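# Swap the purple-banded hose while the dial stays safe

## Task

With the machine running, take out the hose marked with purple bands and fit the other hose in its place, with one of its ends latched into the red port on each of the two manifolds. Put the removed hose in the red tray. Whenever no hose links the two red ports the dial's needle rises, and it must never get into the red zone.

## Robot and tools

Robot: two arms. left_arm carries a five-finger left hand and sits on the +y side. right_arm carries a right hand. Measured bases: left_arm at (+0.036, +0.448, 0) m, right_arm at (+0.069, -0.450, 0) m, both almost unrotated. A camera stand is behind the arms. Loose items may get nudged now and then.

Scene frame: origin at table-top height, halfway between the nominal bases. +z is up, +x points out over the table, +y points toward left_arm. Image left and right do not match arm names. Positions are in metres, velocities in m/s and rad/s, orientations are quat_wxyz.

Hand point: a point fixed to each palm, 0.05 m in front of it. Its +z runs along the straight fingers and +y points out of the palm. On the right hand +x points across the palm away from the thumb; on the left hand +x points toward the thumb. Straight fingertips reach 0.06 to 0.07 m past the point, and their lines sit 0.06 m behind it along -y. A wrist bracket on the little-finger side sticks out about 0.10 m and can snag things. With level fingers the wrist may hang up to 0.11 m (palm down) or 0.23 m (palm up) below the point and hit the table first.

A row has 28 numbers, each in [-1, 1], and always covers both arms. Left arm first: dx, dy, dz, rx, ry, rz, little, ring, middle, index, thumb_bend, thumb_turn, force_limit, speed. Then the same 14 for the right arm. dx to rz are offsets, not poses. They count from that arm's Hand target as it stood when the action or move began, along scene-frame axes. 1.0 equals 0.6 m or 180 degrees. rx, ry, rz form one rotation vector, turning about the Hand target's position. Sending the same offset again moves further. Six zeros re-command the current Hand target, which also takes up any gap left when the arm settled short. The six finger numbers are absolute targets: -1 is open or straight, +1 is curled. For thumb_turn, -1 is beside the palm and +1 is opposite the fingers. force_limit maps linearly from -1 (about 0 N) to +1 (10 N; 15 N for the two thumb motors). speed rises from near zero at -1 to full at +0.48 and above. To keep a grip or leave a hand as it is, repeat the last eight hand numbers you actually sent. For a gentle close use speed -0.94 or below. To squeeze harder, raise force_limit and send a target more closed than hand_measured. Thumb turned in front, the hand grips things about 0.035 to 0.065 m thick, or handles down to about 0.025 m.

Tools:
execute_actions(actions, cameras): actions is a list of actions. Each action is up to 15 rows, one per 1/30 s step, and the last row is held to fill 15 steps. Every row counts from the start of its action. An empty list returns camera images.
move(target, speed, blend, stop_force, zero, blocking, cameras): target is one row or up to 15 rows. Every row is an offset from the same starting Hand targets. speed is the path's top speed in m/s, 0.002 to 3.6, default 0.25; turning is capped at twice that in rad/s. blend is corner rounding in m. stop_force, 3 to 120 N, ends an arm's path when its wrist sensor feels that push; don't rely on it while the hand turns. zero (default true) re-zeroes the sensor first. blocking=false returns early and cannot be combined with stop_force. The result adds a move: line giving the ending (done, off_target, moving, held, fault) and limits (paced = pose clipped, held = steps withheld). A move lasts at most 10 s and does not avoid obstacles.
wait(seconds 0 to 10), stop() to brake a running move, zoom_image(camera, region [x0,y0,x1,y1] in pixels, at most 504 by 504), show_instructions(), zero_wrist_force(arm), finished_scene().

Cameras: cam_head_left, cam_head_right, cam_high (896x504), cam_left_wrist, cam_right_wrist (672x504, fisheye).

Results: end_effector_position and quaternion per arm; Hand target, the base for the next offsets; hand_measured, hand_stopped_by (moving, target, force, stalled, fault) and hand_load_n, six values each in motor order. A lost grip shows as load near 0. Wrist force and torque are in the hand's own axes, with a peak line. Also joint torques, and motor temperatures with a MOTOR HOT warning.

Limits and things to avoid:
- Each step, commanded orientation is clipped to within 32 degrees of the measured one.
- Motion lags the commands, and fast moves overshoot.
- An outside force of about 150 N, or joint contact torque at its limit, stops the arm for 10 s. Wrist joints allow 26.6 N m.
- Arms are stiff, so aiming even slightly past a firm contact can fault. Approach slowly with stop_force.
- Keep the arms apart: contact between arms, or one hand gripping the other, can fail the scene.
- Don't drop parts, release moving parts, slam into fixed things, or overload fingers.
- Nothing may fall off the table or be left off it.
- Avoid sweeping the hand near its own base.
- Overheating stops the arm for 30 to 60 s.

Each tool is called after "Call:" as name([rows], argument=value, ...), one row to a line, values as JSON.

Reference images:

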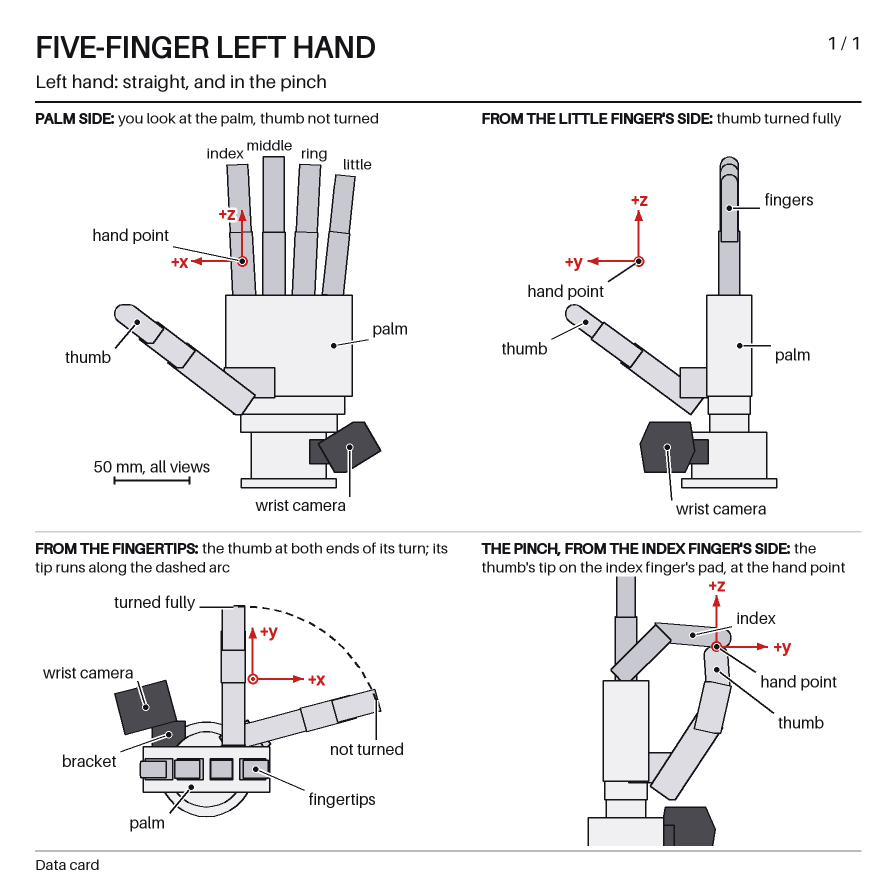

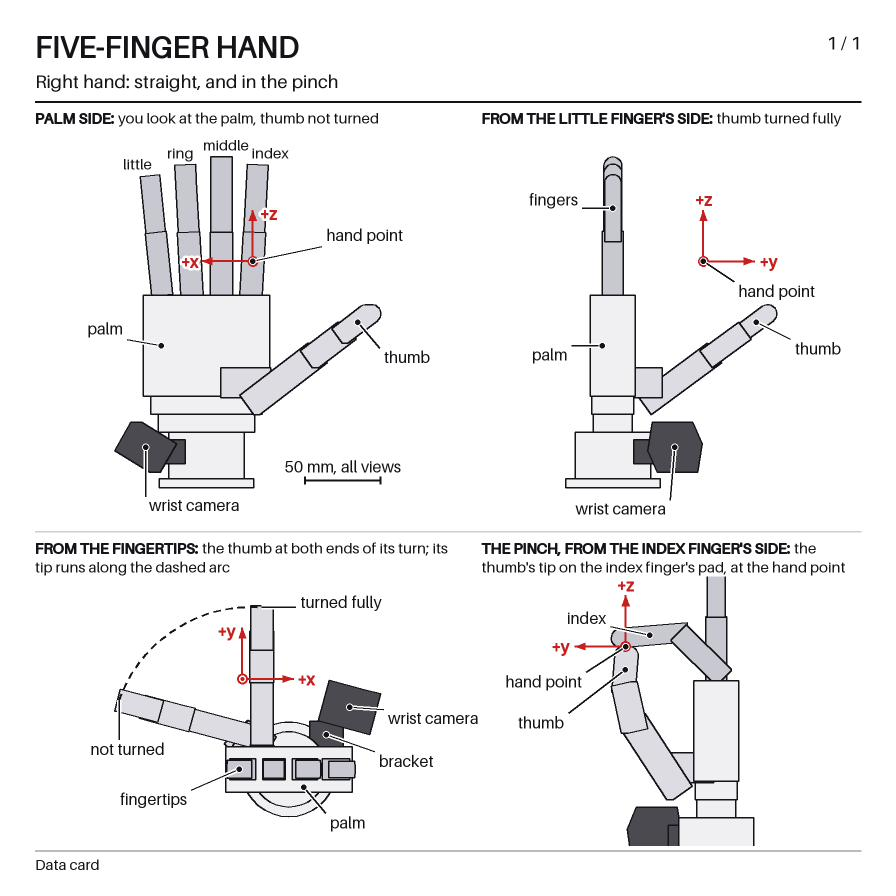

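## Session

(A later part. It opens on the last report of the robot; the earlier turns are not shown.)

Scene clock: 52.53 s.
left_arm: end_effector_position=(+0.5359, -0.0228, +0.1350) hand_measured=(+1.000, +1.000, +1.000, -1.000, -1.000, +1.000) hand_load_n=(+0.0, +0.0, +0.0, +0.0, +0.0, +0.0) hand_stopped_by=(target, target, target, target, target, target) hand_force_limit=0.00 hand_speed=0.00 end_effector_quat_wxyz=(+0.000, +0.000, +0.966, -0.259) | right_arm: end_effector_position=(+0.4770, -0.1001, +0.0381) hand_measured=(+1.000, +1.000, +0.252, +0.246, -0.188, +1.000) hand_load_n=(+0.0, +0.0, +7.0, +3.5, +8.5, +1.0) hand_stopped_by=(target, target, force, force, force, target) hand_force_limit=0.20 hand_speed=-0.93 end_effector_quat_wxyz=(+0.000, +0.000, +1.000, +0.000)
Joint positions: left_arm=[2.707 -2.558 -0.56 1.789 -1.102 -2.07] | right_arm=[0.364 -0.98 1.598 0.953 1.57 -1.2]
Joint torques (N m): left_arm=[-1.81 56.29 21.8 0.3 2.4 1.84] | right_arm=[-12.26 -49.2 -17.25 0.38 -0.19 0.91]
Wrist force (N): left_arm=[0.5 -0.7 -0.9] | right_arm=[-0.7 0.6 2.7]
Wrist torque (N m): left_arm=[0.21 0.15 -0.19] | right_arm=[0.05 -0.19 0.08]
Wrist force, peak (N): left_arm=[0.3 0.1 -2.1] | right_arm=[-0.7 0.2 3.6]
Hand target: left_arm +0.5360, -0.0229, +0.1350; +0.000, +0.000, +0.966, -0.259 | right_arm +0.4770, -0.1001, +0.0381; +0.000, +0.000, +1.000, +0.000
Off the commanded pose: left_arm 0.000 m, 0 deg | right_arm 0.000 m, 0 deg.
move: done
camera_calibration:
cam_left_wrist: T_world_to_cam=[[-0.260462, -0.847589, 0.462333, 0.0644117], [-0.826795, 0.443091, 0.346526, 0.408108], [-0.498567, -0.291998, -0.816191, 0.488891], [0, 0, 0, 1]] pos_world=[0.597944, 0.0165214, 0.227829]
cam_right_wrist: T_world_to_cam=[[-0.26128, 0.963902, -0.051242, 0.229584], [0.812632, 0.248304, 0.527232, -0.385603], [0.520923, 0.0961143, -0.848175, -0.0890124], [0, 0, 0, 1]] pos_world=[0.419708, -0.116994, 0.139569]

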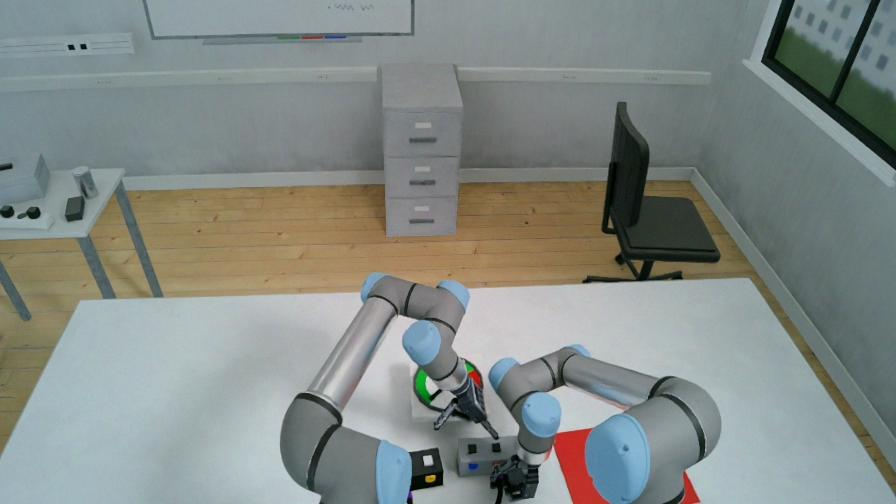

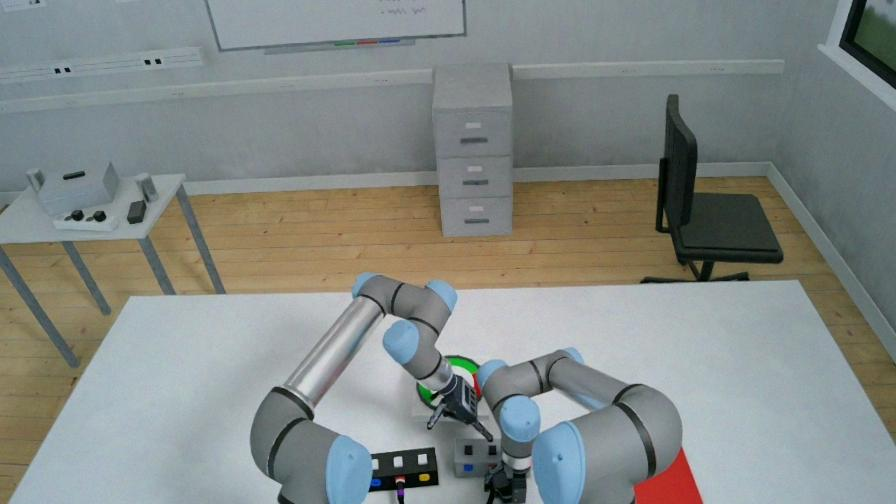

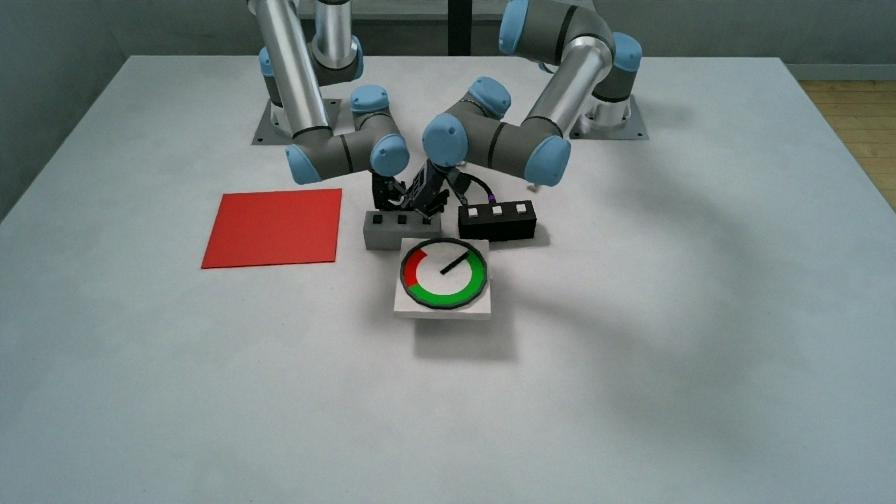

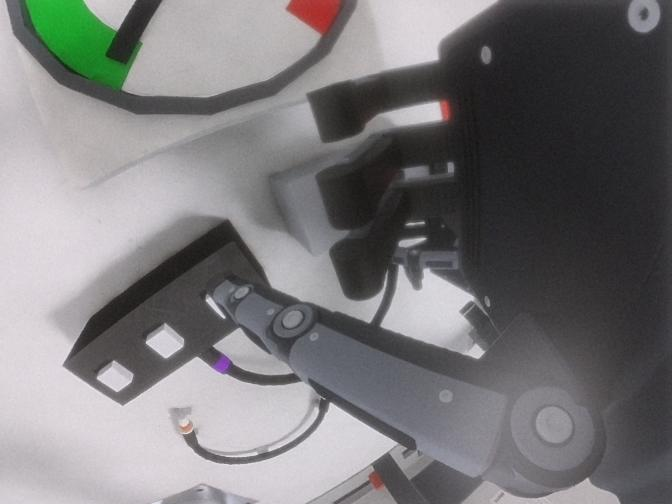

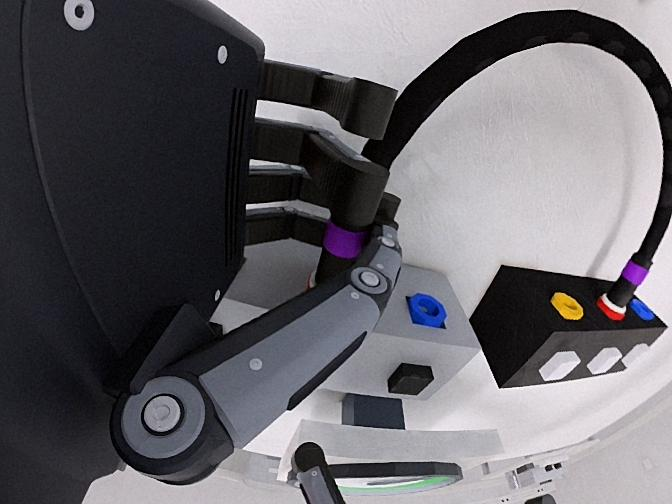

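Call:
move(target=[0.0033,-0.005,-0.045,0,0,0,1,1,1,-1,-1,1,0,0,0,0,0,0,0,0,1,1,0.5,0.5,0.3,1,0.2,-0.93], speed=0.1, stop_force=5, cameras=["cam_head_left","cam_head_right","cam_high"])

Call:
zoom_image(camera="cam_high", region=[350, 150, 480, 250])

Call:
zoom_image(camera="cam_head_left", region=[400, 400, 560, 504])

Call:
zoom_image(camera="cam_head_right", region=[400, 400, 560, 504])

Scene clock: 55.97 s.
left_arm: end_effector_position=(+0.5379, -0.0259, +0.1080) hand_measured=(+1.000, +1.000, +1.000, -1.000, -1.000, +1.000) hand_load_n=(+0.0, +0.5, +0.0, +0.0, +0.0, +0.0) hand_stopped_by=(target, target, target, target, target, target) hand_force_limit=0.00 hand_speed=0.00 end_effector_quat_wxyz=(+0.000, +0.000, +0.966, -0.259) | right_arm: end_effector_position=(+0.4770, -0.1001, +0.0381) hand_measured=(+1.000, +1.000, +0.252, +0.246, -0.188, +1.000) hand_load_n=(+0.0, +0.0, +7.0, +4.0, +8.5, +1.0) hand_stopped_by=(target, target, force, force, force, target) hand_force_limit=0.20 hand_speed=-0.93 end_effector_quat_wxyz=(+0.000, +0.000, +1.000, +0.000)
Joint positions: left_arm=[2.704 -2.573 -0.599 1.846 -1.103 -2.074] | right_arm=[0.364 -0.98 1.598 0.953 1.57 -1.2]
Joint torques (N m): left_arm=[5.28 69.93 27.23 -3.94 0.54 1.73] | right_arm=[-11.98 -48.33 -17.19 0.55 -1.14 1.01]
Wrist force (N): left_arm=[0.3 -0.6 -1.1] | right_arm=[-0.9 0.3 2.7]
Wrist torque (N m): left_arm=[0.21 0.20 -0.01] | right_arm=[0.00 -0.18 0.06]
Wrist force, peak (N): left_arm=[0.1 -0.9 -2.0] | right_arm=[-0.7 0.7 3.1]
Hand target: left_arm +0.5380, -0.0259, +0.1080; +0.000, +0.000, +0.966, -0.259 | right_arm +0.4770, -0.1001, +0.0381; +0.000, +0.000, +1.000, +0.000
Off the commanded pose: left_arm 0.000 m, 0 deg | right_arm 0.000 m, 0 deg.
move: done
Images, in order (width x height): cam_head_left 896x504, cam_head_right 896x504, cam_high 896x504.

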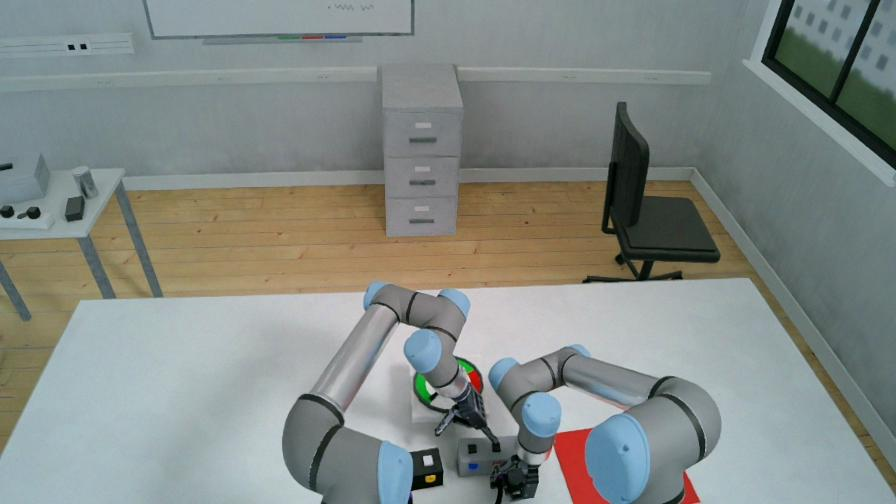

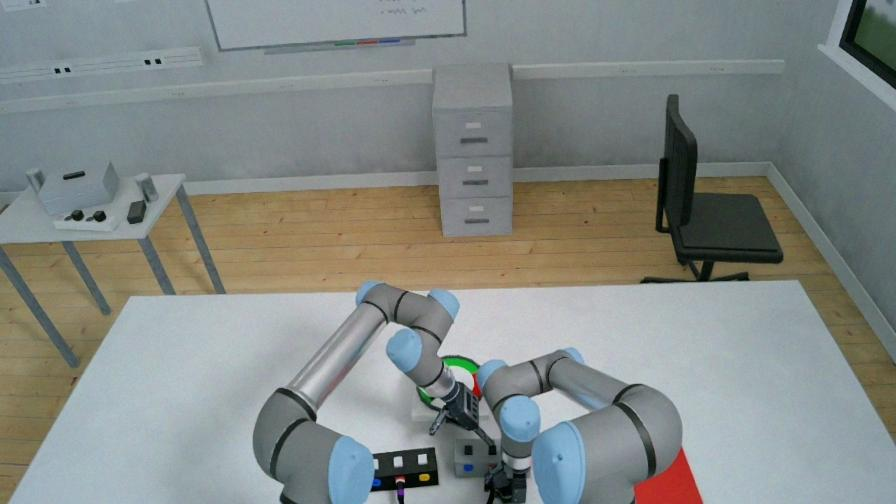

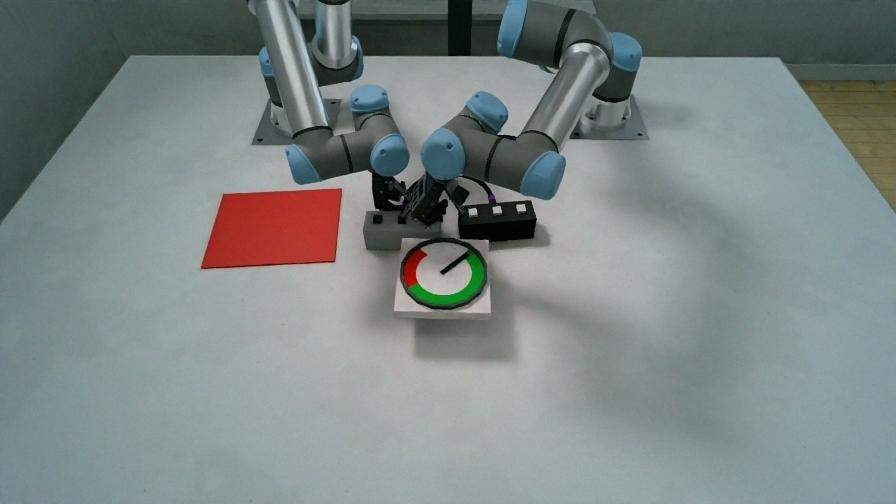

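Scaled by 3.877 from the camera's 896x504 image, which has a finer 1280x720 frame.

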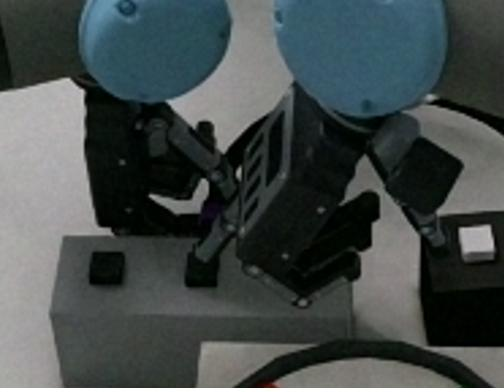

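Scaled by 3.150 from the camera's 896x504 image, which has a finer 1280x720 frame.

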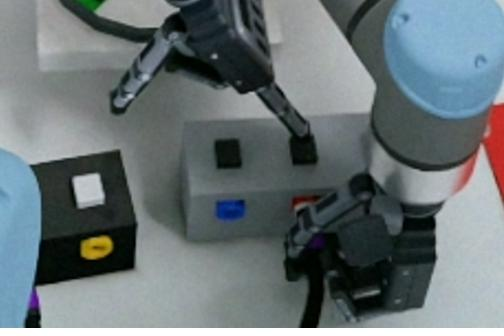

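Scaled by 3.150 from the camera's 896x504 image, which has a finer 1280x720 frame.

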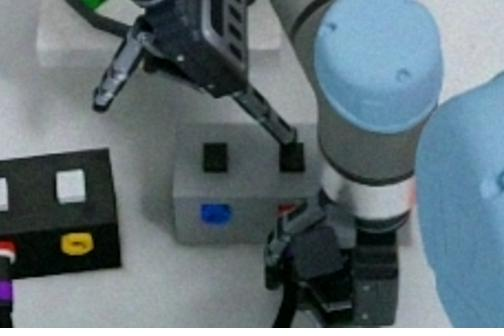

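Call:
move(target=[0,0,-0.05,0,0,0,1,1,1,-1,-1,1,0,0,0,0,0,0,0,0,1,1,0.5,0.5,0.3,1,0.2,-0.93], speed=0.03, stop_force=4, cameras=["cam_head_left","cam_high"])

Call:
zoom_image(camera="cam_high", region=[350, 150, 480, 250])

Call:
zoom_image(camera="cam_head_left", region=[400, 400, 560, 504])

Scene clock: 57.33 s.
left_arm: end_effector_position=(+0.5380, -0.0259, +0.1011) hand_measured=(+1.000, +1.000, +1.000, -1.000, -1.000, +1.000) hand_load_n=(+0.0, +0.0, +0.0, +0.0, +0.0, +0.0) hand_stopped_by=(target, target, target, target, target, target) hand_force_limit=0.00 hand_speed=0.00 end_effector_quat_wxyz=(+0.000, +0.000, +0.966, -0.259) | right_arm: end_effector_position=(+0.4770, -0.1001, +0.0381) hand_measured=(+1.000, +1.000, +0.252, +0.246, -0.188, +1.000) hand_load_n=(+0.0, +0.0, +7.0, +3.5, +8.5, +1.0) hand_stopped_by=(target, target, force, force, force, target) hand_force_limit=0.20 hand_speed=-0.93 end_effector_quat_wxyz=(+0.000, +0.000, +1.000, +0.000)
Joint positions: left_arm=[2.704 -2.575 -0.615 1.862 -1.103 -2.074] | right_arm=[0.364 -0.98 1.598 0.953 1.57 -1.2]
Joint torques (N m): left_arm=[2.05 67.1 12.55 0.35 -1.07 2.66] | right_arm=[-11.6 -47.94 -17.34 0.62 -0.97 1.02]
Wrist force (N): left_arm=[0.3 -2.2 -5.2] | right_arm=[-0.9 0.2 2.0]
Wrist torque (N m): left_arm=[0.50 0.17 0.00] | right_arm=[0.02 -0.19 0.08]
Wrist force, peak (N): left_arm=[-0.3 -5.8 -14.8] | right_arm=[-0.7 0.5 3.1]
Hand target: left_arm +0.5380, -0.0259, +0.1011; +0.000, +0.000, +0.966, -0.259 (not the last commanded pose) | right_arm +0.4770, -0.1001, +0.0381; +0.000, +0.000, +1.000, +0.000
Off the commanded pose: left_arm 0.023 m, 0 deg | right_arm 0.000 m, 0 deg.
move: contact (left_arm)
Images, in order (width x height): cam_head_left 896x504, cam_high 896x504.

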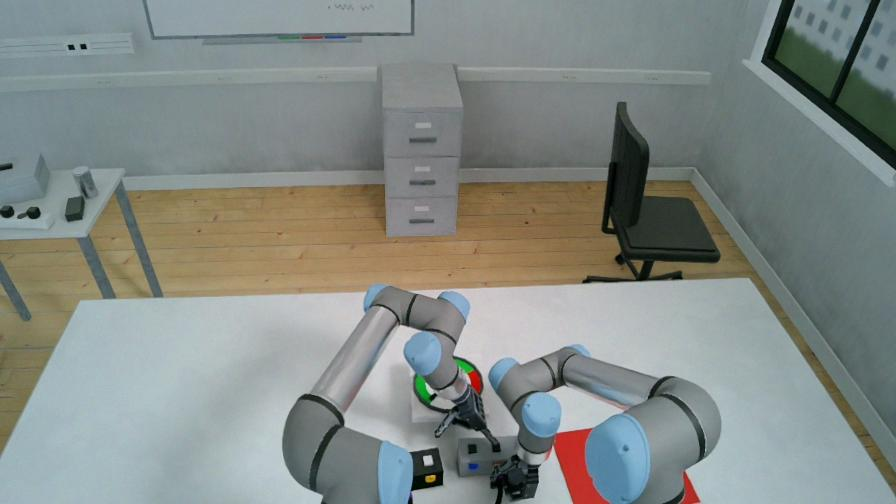

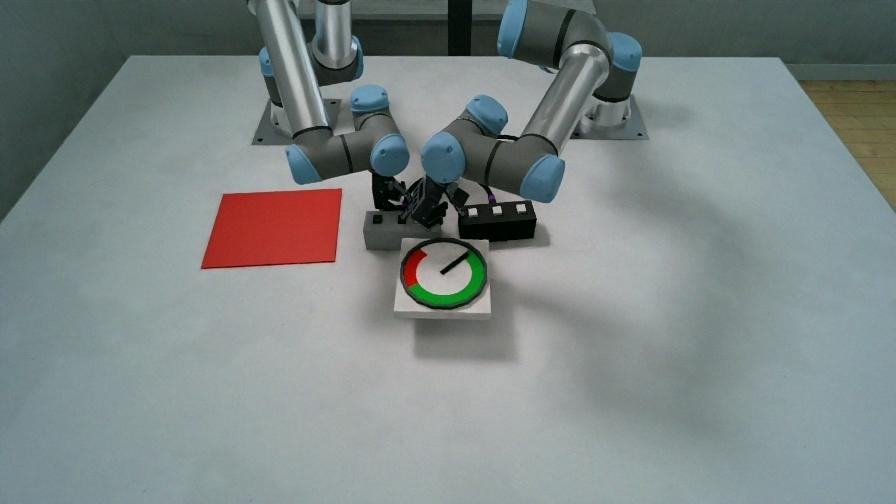

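Scaled by 3.877 from the camera's 896x504 image, which has a finer 1280x720 frame.

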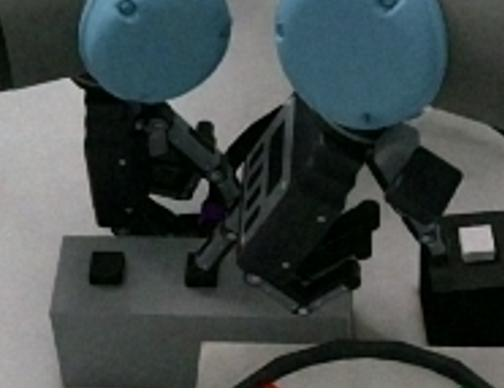

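Scaled by 3.150 from the camera's 896x504 image, which has a finer 1280x720 frame.

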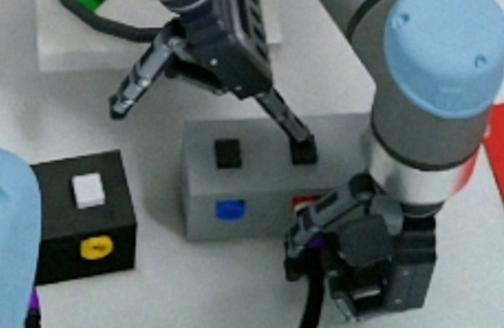

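Call:
move(target=[0,0,-0.0167,0,0,0,1,1,1,-1,-1,1,0,0,0,0,0,0,0,0,1,1,0.5,0.5,0.3,1,0.2,-0.93], speed=0.015, stop_force=12, cameras=["cam_head_left","cam_high","cam_right_wrist"])

Call:
zoom_image(camera="cam_high", region=[350, 150, 480, 250])

Scene clock: 58.80 s.
left_arm: end_effector_position=(+0.5380, -0.0259, +0.0997) hand_measured=(+1.000, +1.000, +1.000, -1.000, -1.000, +1.000) hand_load_n=(+0.0, +0.0, +0.0, +0.5, +0.0, +0.0) hand_stopped_by=(target, target, target, target, target, target) hand_force_limit=0.00 hand_speed=0.00 end_effector_quat_wxyz=(+0.001, +0.000, +0.966, -0.259) | right_arm: end_effector_position=(+0.4770, -0.1001, +0.0381) hand_measured=(+1.000, +1.000, +0.252, +0.246, -0.188, +1.000) hand_load_n=(+0.0, +0.0, +7.5, +3.5, +8.0, +1.0) hand_stopped_by=(target, target, force, force, force, target) hand_force_limit=0.20 hand_speed=-0.93 end_effector_quat_wxyz=(+0.000, +0.000, +1.000, +0.000)
Joint positions: left_arm=[2.704 -2.575 -0.618 1.866 -1.103 -2.074] | right_arm=[0.364 -0.98 1.598 0.953 1.57 -1.2]
Joint torques (N m): left_arm=[-1.57 60.42 23.21 -2.49 -1.8 2.94] | right_arm=[-11.69 -48.74 -16.94 0.85 -1 0.92]
Wrist force (N): left_arm=[0.2 -5.7 -13.5] | right_arm=[-1.1 -0.1 2.7]
Wrist torque (N m): left_arm=[0.98 0.19 0.02] | right_arm=[0.01 -0.19 0.07]
Wrist force, peak (N): left_arm=[0.1 -6.6 -17.2] | right_arm=[-1.0 0.0 3.0]
Hand target: left_arm +0.5380, -0.0259, +0.0997; +0.001, +0.000, +0.966, -0.259 (not the last commanded pose) | right_arm +0.4770, -0.1001, +0.0381; +0.000, +0.000, +1.000, +0.000
Off the commanded pose: left_arm 0.009 m, 0 deg | right_arm 0.000 m, 0 deg.
move: contact (left_arm)
camera_calibration:
cam_right_wrist: T_world_to_cam=[[-0.26128, 0.963902, -0.051242, 0.229584], [0.812632, 0.248304, 0.527232, -0.385603], [0.520923, 0.0961143, -0.848175, -0.0890124], [0, 0, 0, 1]] pos_world=[0.419708, -0.116994, 0.139569]
Images, in order (width x height): cam_head_left 896x504, cam_high 896x504, cam_right_wrist 672x504.

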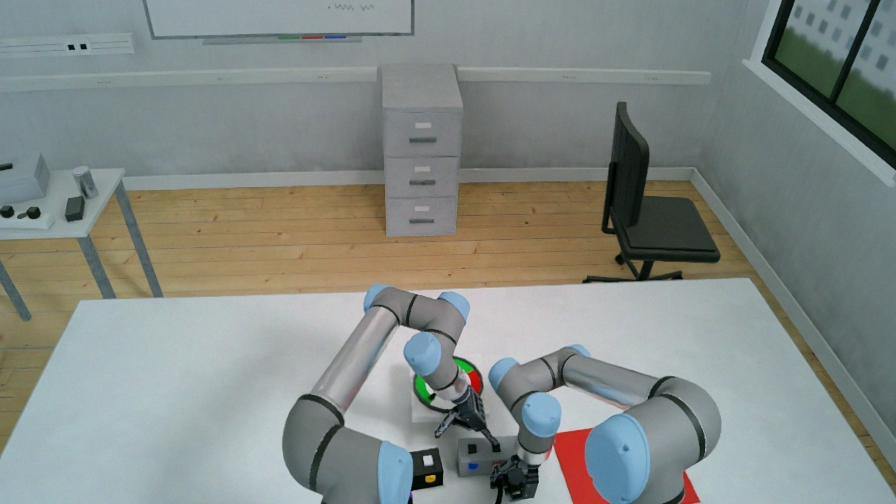

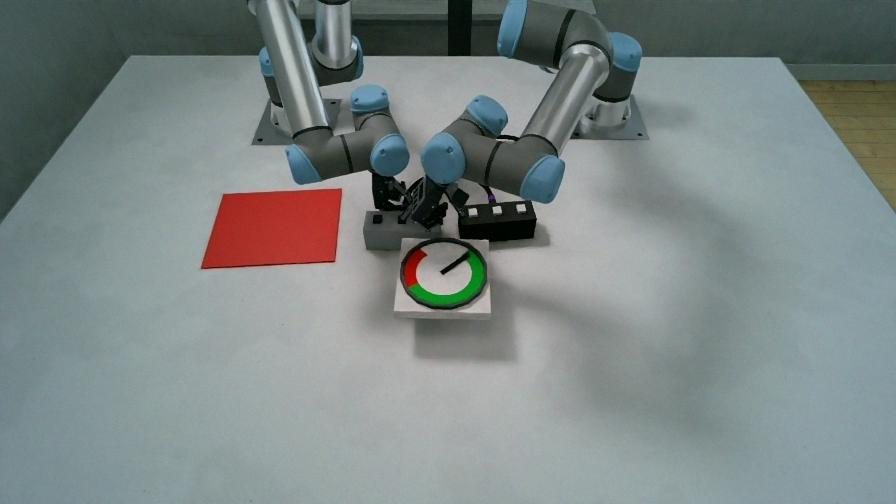

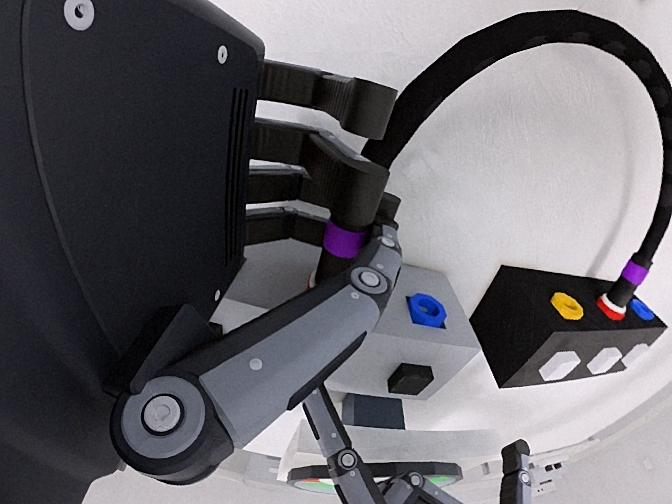

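Scaled by 3.877 from the camera's 896x504 image, which has a finer 1280x720 frame.

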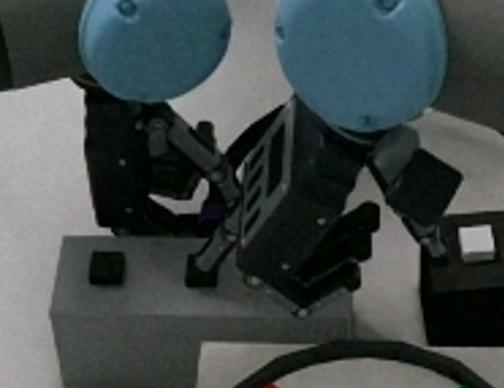

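Call:
move(target=[0,0,0,0,0,0,1,1,1,-1,-1,1,0,0,-0.0083,0,0,0,0,0,1,1,0.5,0.5,0.3,1,0.2,-0.93], speed=0.02, stop_force=8, cameras=["cam_high","cam_right_wrist"])

Scene clock: 60.40 s.
left_arm: end_effector_position=(+0.5380, -0.0259, +0.0997) hand_measured=(+1.000, +1.000, +1.000, -1.000, -1.000, +1.000) hand_load_n=(+0.0, +0.0, +0.0, +0.5, +0.0, +0.0) hand_stopped_by=(target, target, target, target, target, target) hand_force_limit=0.00 hand_speed=0.00 end_effector_quat_wxyz=(+0.001, +0.000, +0.966, -0.259) | right_arm: end_effector_position=(+0.4721, -0.1001, +0.0381) hand_measured=(+1.000, +1.000, +0.252, +0.246, -0.188, +1.000) hand_load_n=(+0.0, +0.0, +6.0, +4.5, +7.5, +1.0) hand_stopped_by=(target, target, force, force, force, target) hand_force_limit=0.20 hand_speed=-0.93 end_effector_quat_wxyz=(+0.000, +0.000, +1.000, +0.000)
Joint positions: left_arm=[2.704 -2.575 -0.618 1.866 -1.103 -2.074] | right_arm=[0.368 -0.988 1.612 0.947 1.57 -1.196]
Joint torques (N m): left_arm=[-0.66 58.15 22.88 -1.66 -1.88 2.33] | right_arm=[-3.25 -25.2 -21.21 6.04 -0.92 -1.18]
Wrist force (N): left_arm=[0.4 -5.5 -14.2] | right_arm=[-2.6 0.6 2.0]
Wrist torque (N m): left_arm=[1.08 0.17 0.02] | right_arm=[0.03 -0.16 -0.14]
Wrist force, peak (N): left_arm=[0.3 -5.8 -14.2] | right_arm=[-4.5 1.1 3.2]
Hand target: left_arm +0.5380, -0.0259, +0.0997; +0.001, +0.000, +0.966, -0.259 | right_arm +0.4721, -0.1001, +0.0381; +0.000, +0.000, +1.000, +0.000
Off the commanded pose: left_arm 0.000 m, 0 deg | right_arm 0.000 m, 0 deg.
move: done
camera_calibration:
cam_right_wrist: T_world_to_cam=[[-0.261313, 0.963896, -0.05118, 0.228282], [0.812578, 0.24829, 0.527322, -0.381532], [0.520991, 0.0962086, -0.848123, -0.086432], [0, 0, 0, 1]] pos_world=[0.414708, -0.116994, 0.139569]
Images, in order (width x height): cam_high 896x504, cam_right_wrist 672x504.

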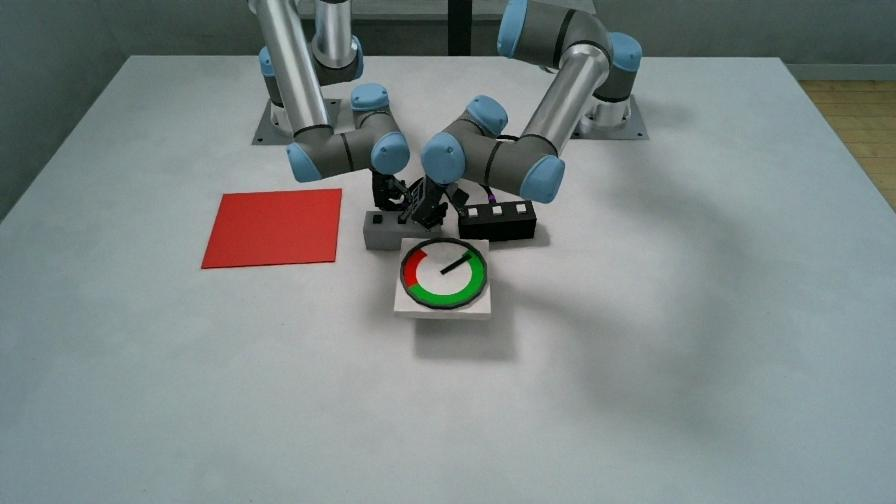

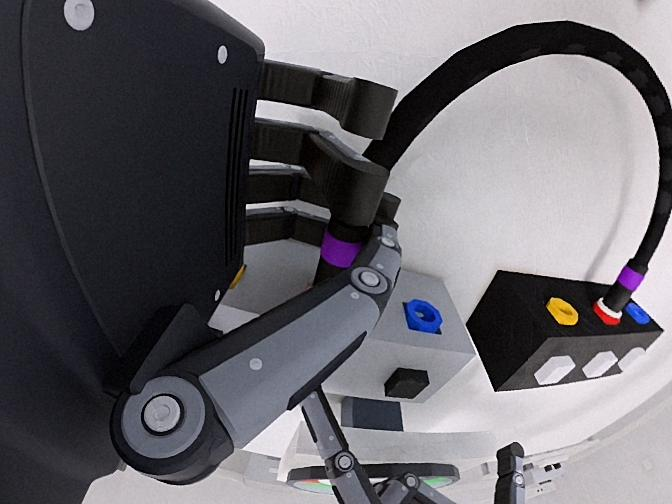

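Call:
move(target=[0,0,-0.0167,0,0,0,1,1,1,-1,-1,1,0,0,0.0083,0,0,0,0,0,1,1,0.5,0.5,0.3,1,0.2,-0.93], speed=0.01, stop_force=10, cameras=["cam_head_left","cam_right_wrist"])

Call:
zoom_image(camera="cam_head_left", region=[440, 420, 560, 504])

Scene clock: 62.60 s.
left_arm: end_effector_position=(+0.5380, -0.0259, +0.0974) hand_measured=(+1.000, +1.000, +1.000, -1.000, -1.000, +1.000) hand_load_n=(+0.0, +0.0, +0.0, +1.0, +0.0, +0.0) hand_stopped_by=(target, target, target, target, target, target) hand_force_limit=0.00 hand_speed=0.00 end_effector_quat_wxyz=(+0.001, +0.000, +0.966, -0.259) | right_arm: end_effector_position=(+0.4770, -0.1001, +0.0381) hand_measured=(+1.000, +1.000, +0.252, +0.246, -0.188, +1.000) hand_load_n=(+0.0, +0.0, +6.5, +3.5, +7.5, +0.5) hand_stopped_by=(target, target, force, force, force, target) hand_force_limit=0.20 hand_speed=-0.93 end_effector_quat_wxyz=(+0.000, +0.000, +1.000, +0.000)
Joint positions: left_arm=[2.704 -2.575 -0.624 1.872 -1.103 -2.074] | right_arm=[0.364 -0.98 1.598 0.953 1.57 -1.2]
Joint torques (N m): left_arm=[-1.21 51.97 19.05 -2.18 -2.13 2.53] | right_arm=[-4.88 -46.04 -9.2 1.73 -0.8 0.98]
Wrist force (N): left_arm=[-0.3 -8.7 -25.2] | right_arm=[1.1 0.5 1.6]
Wrist torque (N m): left_arm=[1.84 0.21 -0.01] | right_arm=[0.02 -0.18 0.07]
Wrist force, peak (N): left_arm=[-1.0 -12.2 -32.1] | right_arm=[-2.6 0.5 2.2]
Hand target: left_arm +0.5380, -0.0259, +0.0974; +0.001, +0.000, +0.966, -0.259 (not the last commanded pose) | right_arm +0.4770, -0.1001, +0.0381; +0.000, +0.000, +1.000, +0.000
Off the commanded pose: left_arm 0.008 m, 0 deg | right_arm 0.000 m, 0 deg.
move: contact (left_arm)
camera_calibration:
cam_right_wrist: T_world_to_cam=[[-0.26123, 0.963913, -0.0512864, 0.22957], [0.81272, 0.2483, 0.527098, -0.385623], [0.520811, 0.0960122, -0.848255, -0.0889663], [0, 0, 0, 1]] pos_world=[0.419709, -0.116993, 0.139569]
Images, in order (width x height): cam_head_left 896x504, cam_right_wrist 672x504.

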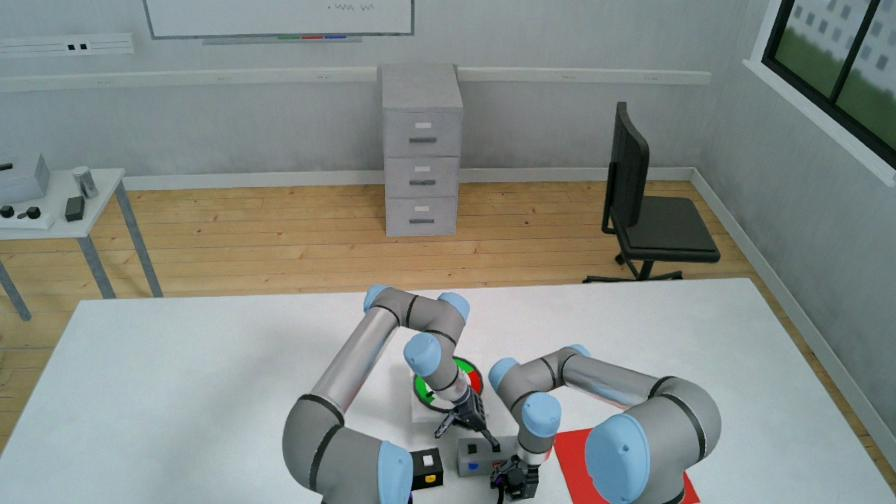

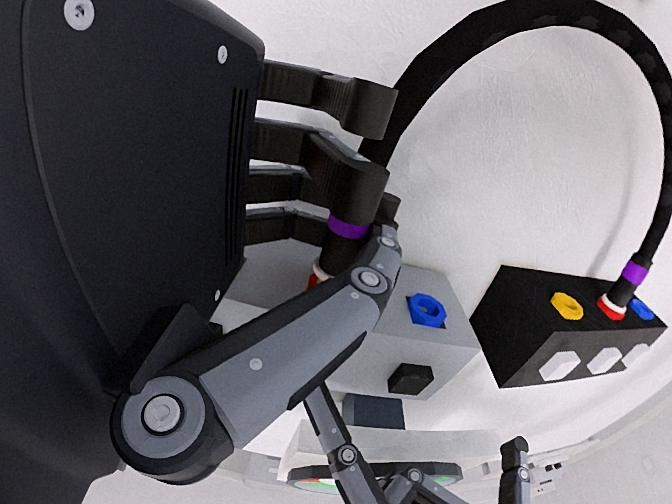

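Scaled by 4.200 from the camera's 896x504 image, which has a finer 1280x720 frame.

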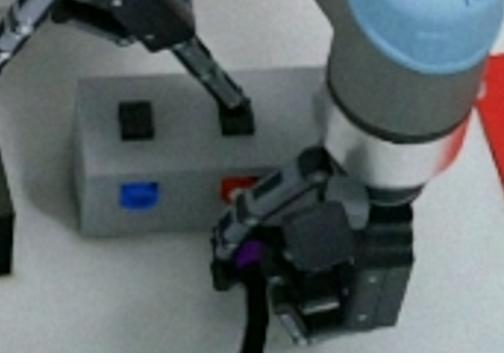

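Call:
wait(seconds=0.1, cameras=["cam_high","cam_right_wrist"])

Call:
zoom_image(camera="cam_high", region=[390, 230, 500, 320])

Call:
zoom_image(camera="cam_right_wrist", region=[230, 150, 430, 330])

Scene clock: 63.03 s.
left_arm: end_effector_position=(+0.5380, -0.0259, +0.0974) hand_measured=(+1.000, +1.000, +1.000, -1.000, -1.000, +1.000) hand_load_n=(+0.0, +0.0, +0.0, +0.5, -0.5, +0.0) hand_stopped_by=(target, target, target, target, target, target) hand_force_limit=0.00 hand_speed=0.00 end_effector_quat_wxyz=(+0.001, +0.000, +0.966, -0.259) | right_arm: end_effector_position=(+0.4771, -0.1001, +0.0381) hand_measured=(+1.000, +1.000, +0.252, +0.246, -0.188, +1.000) hand_load_n=(+0.0, +0.0, +6.5, +3.5, +7.0, +1.0) hand_stopped_by=(target, target, force, force, force, target) hand_force_limit=0.20 hand_speed=-0.93 end_effector_quat_wxyz=(+0.000, +0.000, +1.000, +0.000)
Joint positions: left_arm=[2.704 -2.575 -0.624 1.872 -1.103 -2.074] | right_arm=[0.364 -0.98 1.598 0.953 1.57 -1.2]
Joint torques (N m): left_arm=[-0.64 51.67 20.08 -2.29 -1.96 2.71] | right_arm=[0.77 -49.45 -8.38 0.32 -0.88 1.03]
Wrist force (N): left_arm=[-0.2 -9.1 -25.3] | right_arm=[1.1 0.5 1.4]
Wrist torque (N m): left_arm=[1.79 0.20 0.00] | right_arm=[0.02 -0.19 0.07]
Wrist force, peak (N): left_arm=[0.0 -9.3 -25.3] | right_arm=[1.2 0.7 1.4]
Hand target: left_arm +0.5380, -0.0259, +0.0974; +0.001, +0.000, +0.966, -0.259 (not the last commanded pose) | right_arm +0.4770, -0.1001, +0.0381; +0.000, +0.000, +1.000, +0.000
Off the commanded pose: left_arm 0.008 m, 0 deg | right_arm 0.000 m, 0 deg.
wait: 0.10 s; at rest from the start
camera_calibration:
cam_right_wrist: T_world_to_cam=[[-0.261283, 0.963901, -0.0512373, 0.229584], [0.81266, 0.248309, 0.527187, -0.385608], [0.520879, 0.0961065, -0.848203, -0.0889909], [0, 0, 0, 1]] pos_world=[0.419708, -0.116994, 0.139569]
Images, in order (width x height): cam_high 896x504, cam_right_wrist 672x504.

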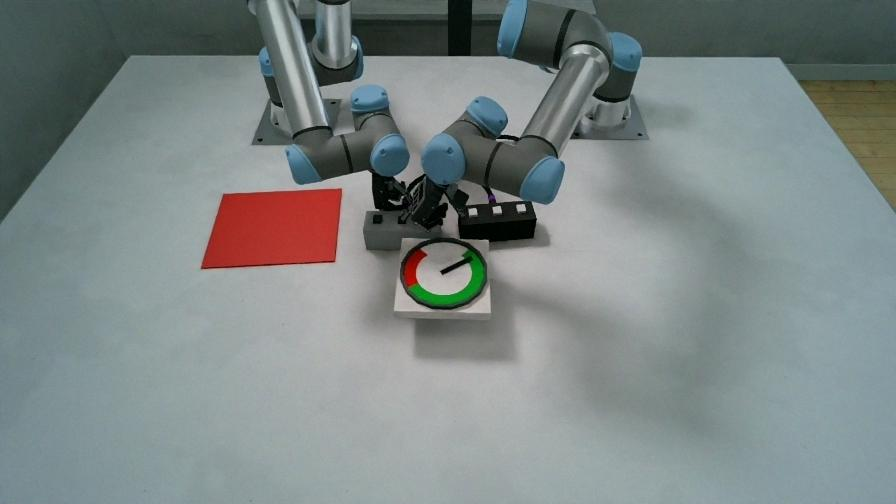

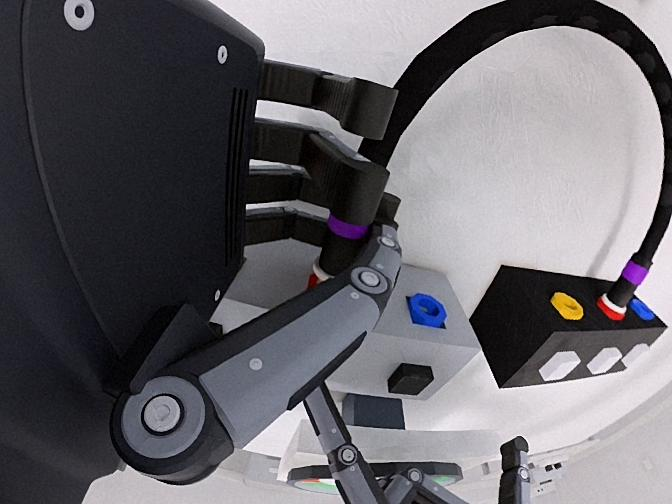

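Scaled by 4.582 from the camera's 896x504 image, which has a finer 1280x720 frame.

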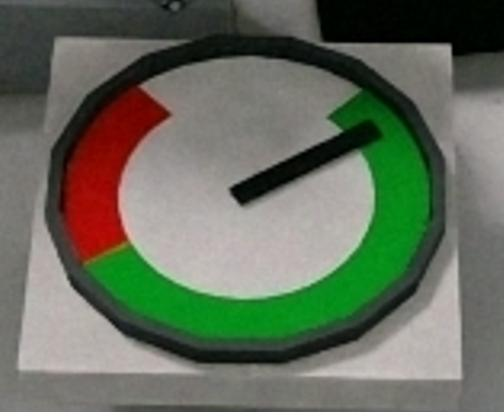

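Scaled by 2.520 from the camera's 672x504 image, which has a finer 960x720 frame.

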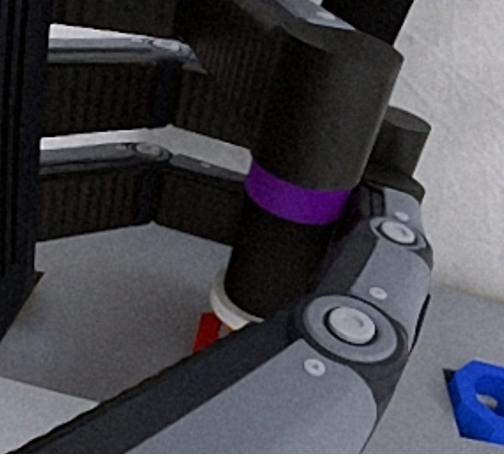

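Call:
wait(seconds=0.5, cameras=["cam_high"])

Call:
zoom_image(camera="cam_high", region=[390, 230, 500, 320])

Scene clock: 63.83 s.
left_arm: end_effector_position=(+0.5380, -0.0259, +0.0974) hand_measured=(+1.000, +1.000, +1.000, -1.000, -1.000, +1.000) hand_load_n=(+0.0, +0.0, +0.0, +1.0, +0.0, +0.0) hand_stopped_by=(target, target, target, target, target, target) hand_force_limit=0.00 hand_speed=0.00 end_effector_quat_wxyz=(+0.001, +0.000, +0.966, -0.259) | right_arm: end_effector_position=(+0.4771, -0.1001, +0.0381) hand_measured=(+1.000, +1.000, +0.252, +0.246, -0.188, +1.000) hand_load_n=(+0.0, +0.0, +6.5, +3.0, +7.0, +1.0) hand_stopped_by=(target, target, force, force, force, target) hand_force_limit=0.20 hand_speed=-0.93 end_effector_quat_wxyz=(+0.000, +0.000, +1.000, +0.000)
Joint positions: left_arm=[2.704 -2.575 -0.624 1.872 -1.103 -2.074] | right_arm=[0.364 -0.98 1.598 0.953 1.57 -1.2]
Joint torques (N m): left_arm=[-2 51.7 19.14 -2.3 -1.86 2.56] | right_arm=[8.92 -50.39 -8.55 0.16 -0.94 0.91]
Wrist force (N): left_arm=[-0.4 -9.0 -25.3] | right_arm=[1.3 0.4 1.3]
Wrist torque (N m): left_arm=[1.81 0.23 -0.02] | right_arm=[0.01 -0.20 0.08]
Wrist force, peak (N): left_arm=[-0.4 -9.6 -25.3] | right_arm=[1.2 0.6 1.6]
Hand target: left_arm +0.5380, -0.0259, +0.0974; +0.001, +0.000, +0.966, -0.259 (not the last commanded pose) | right_arm +0.4770, -0.1001, +0.0381; +0.000, +0.000, +1.000, +0.000
Off the commanded pose: left_arm 0.008 m, 0 deg | right_arm 0.000 m, 0 deg.
wait: 0.50 s; at rest from the start
Images, in order (width x height): cam_high 896x504.

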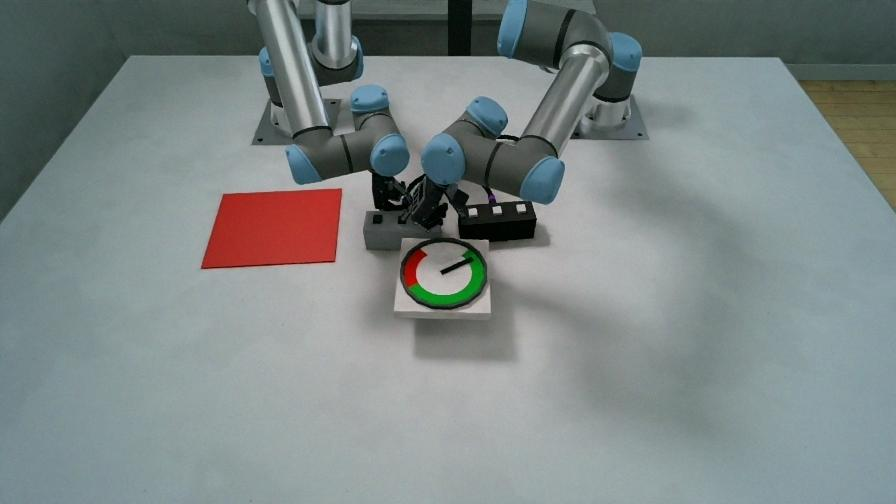

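Scaled by 4.582 from the camera's 896x504 image, which has a finer 1280x720 frame.

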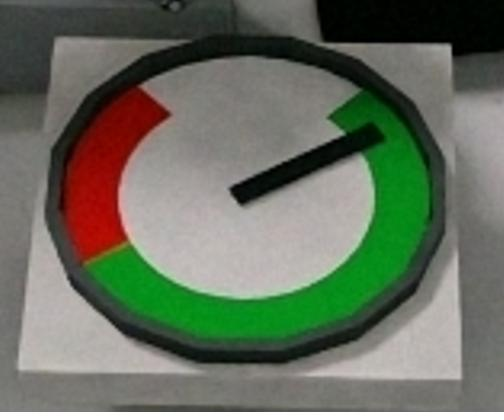

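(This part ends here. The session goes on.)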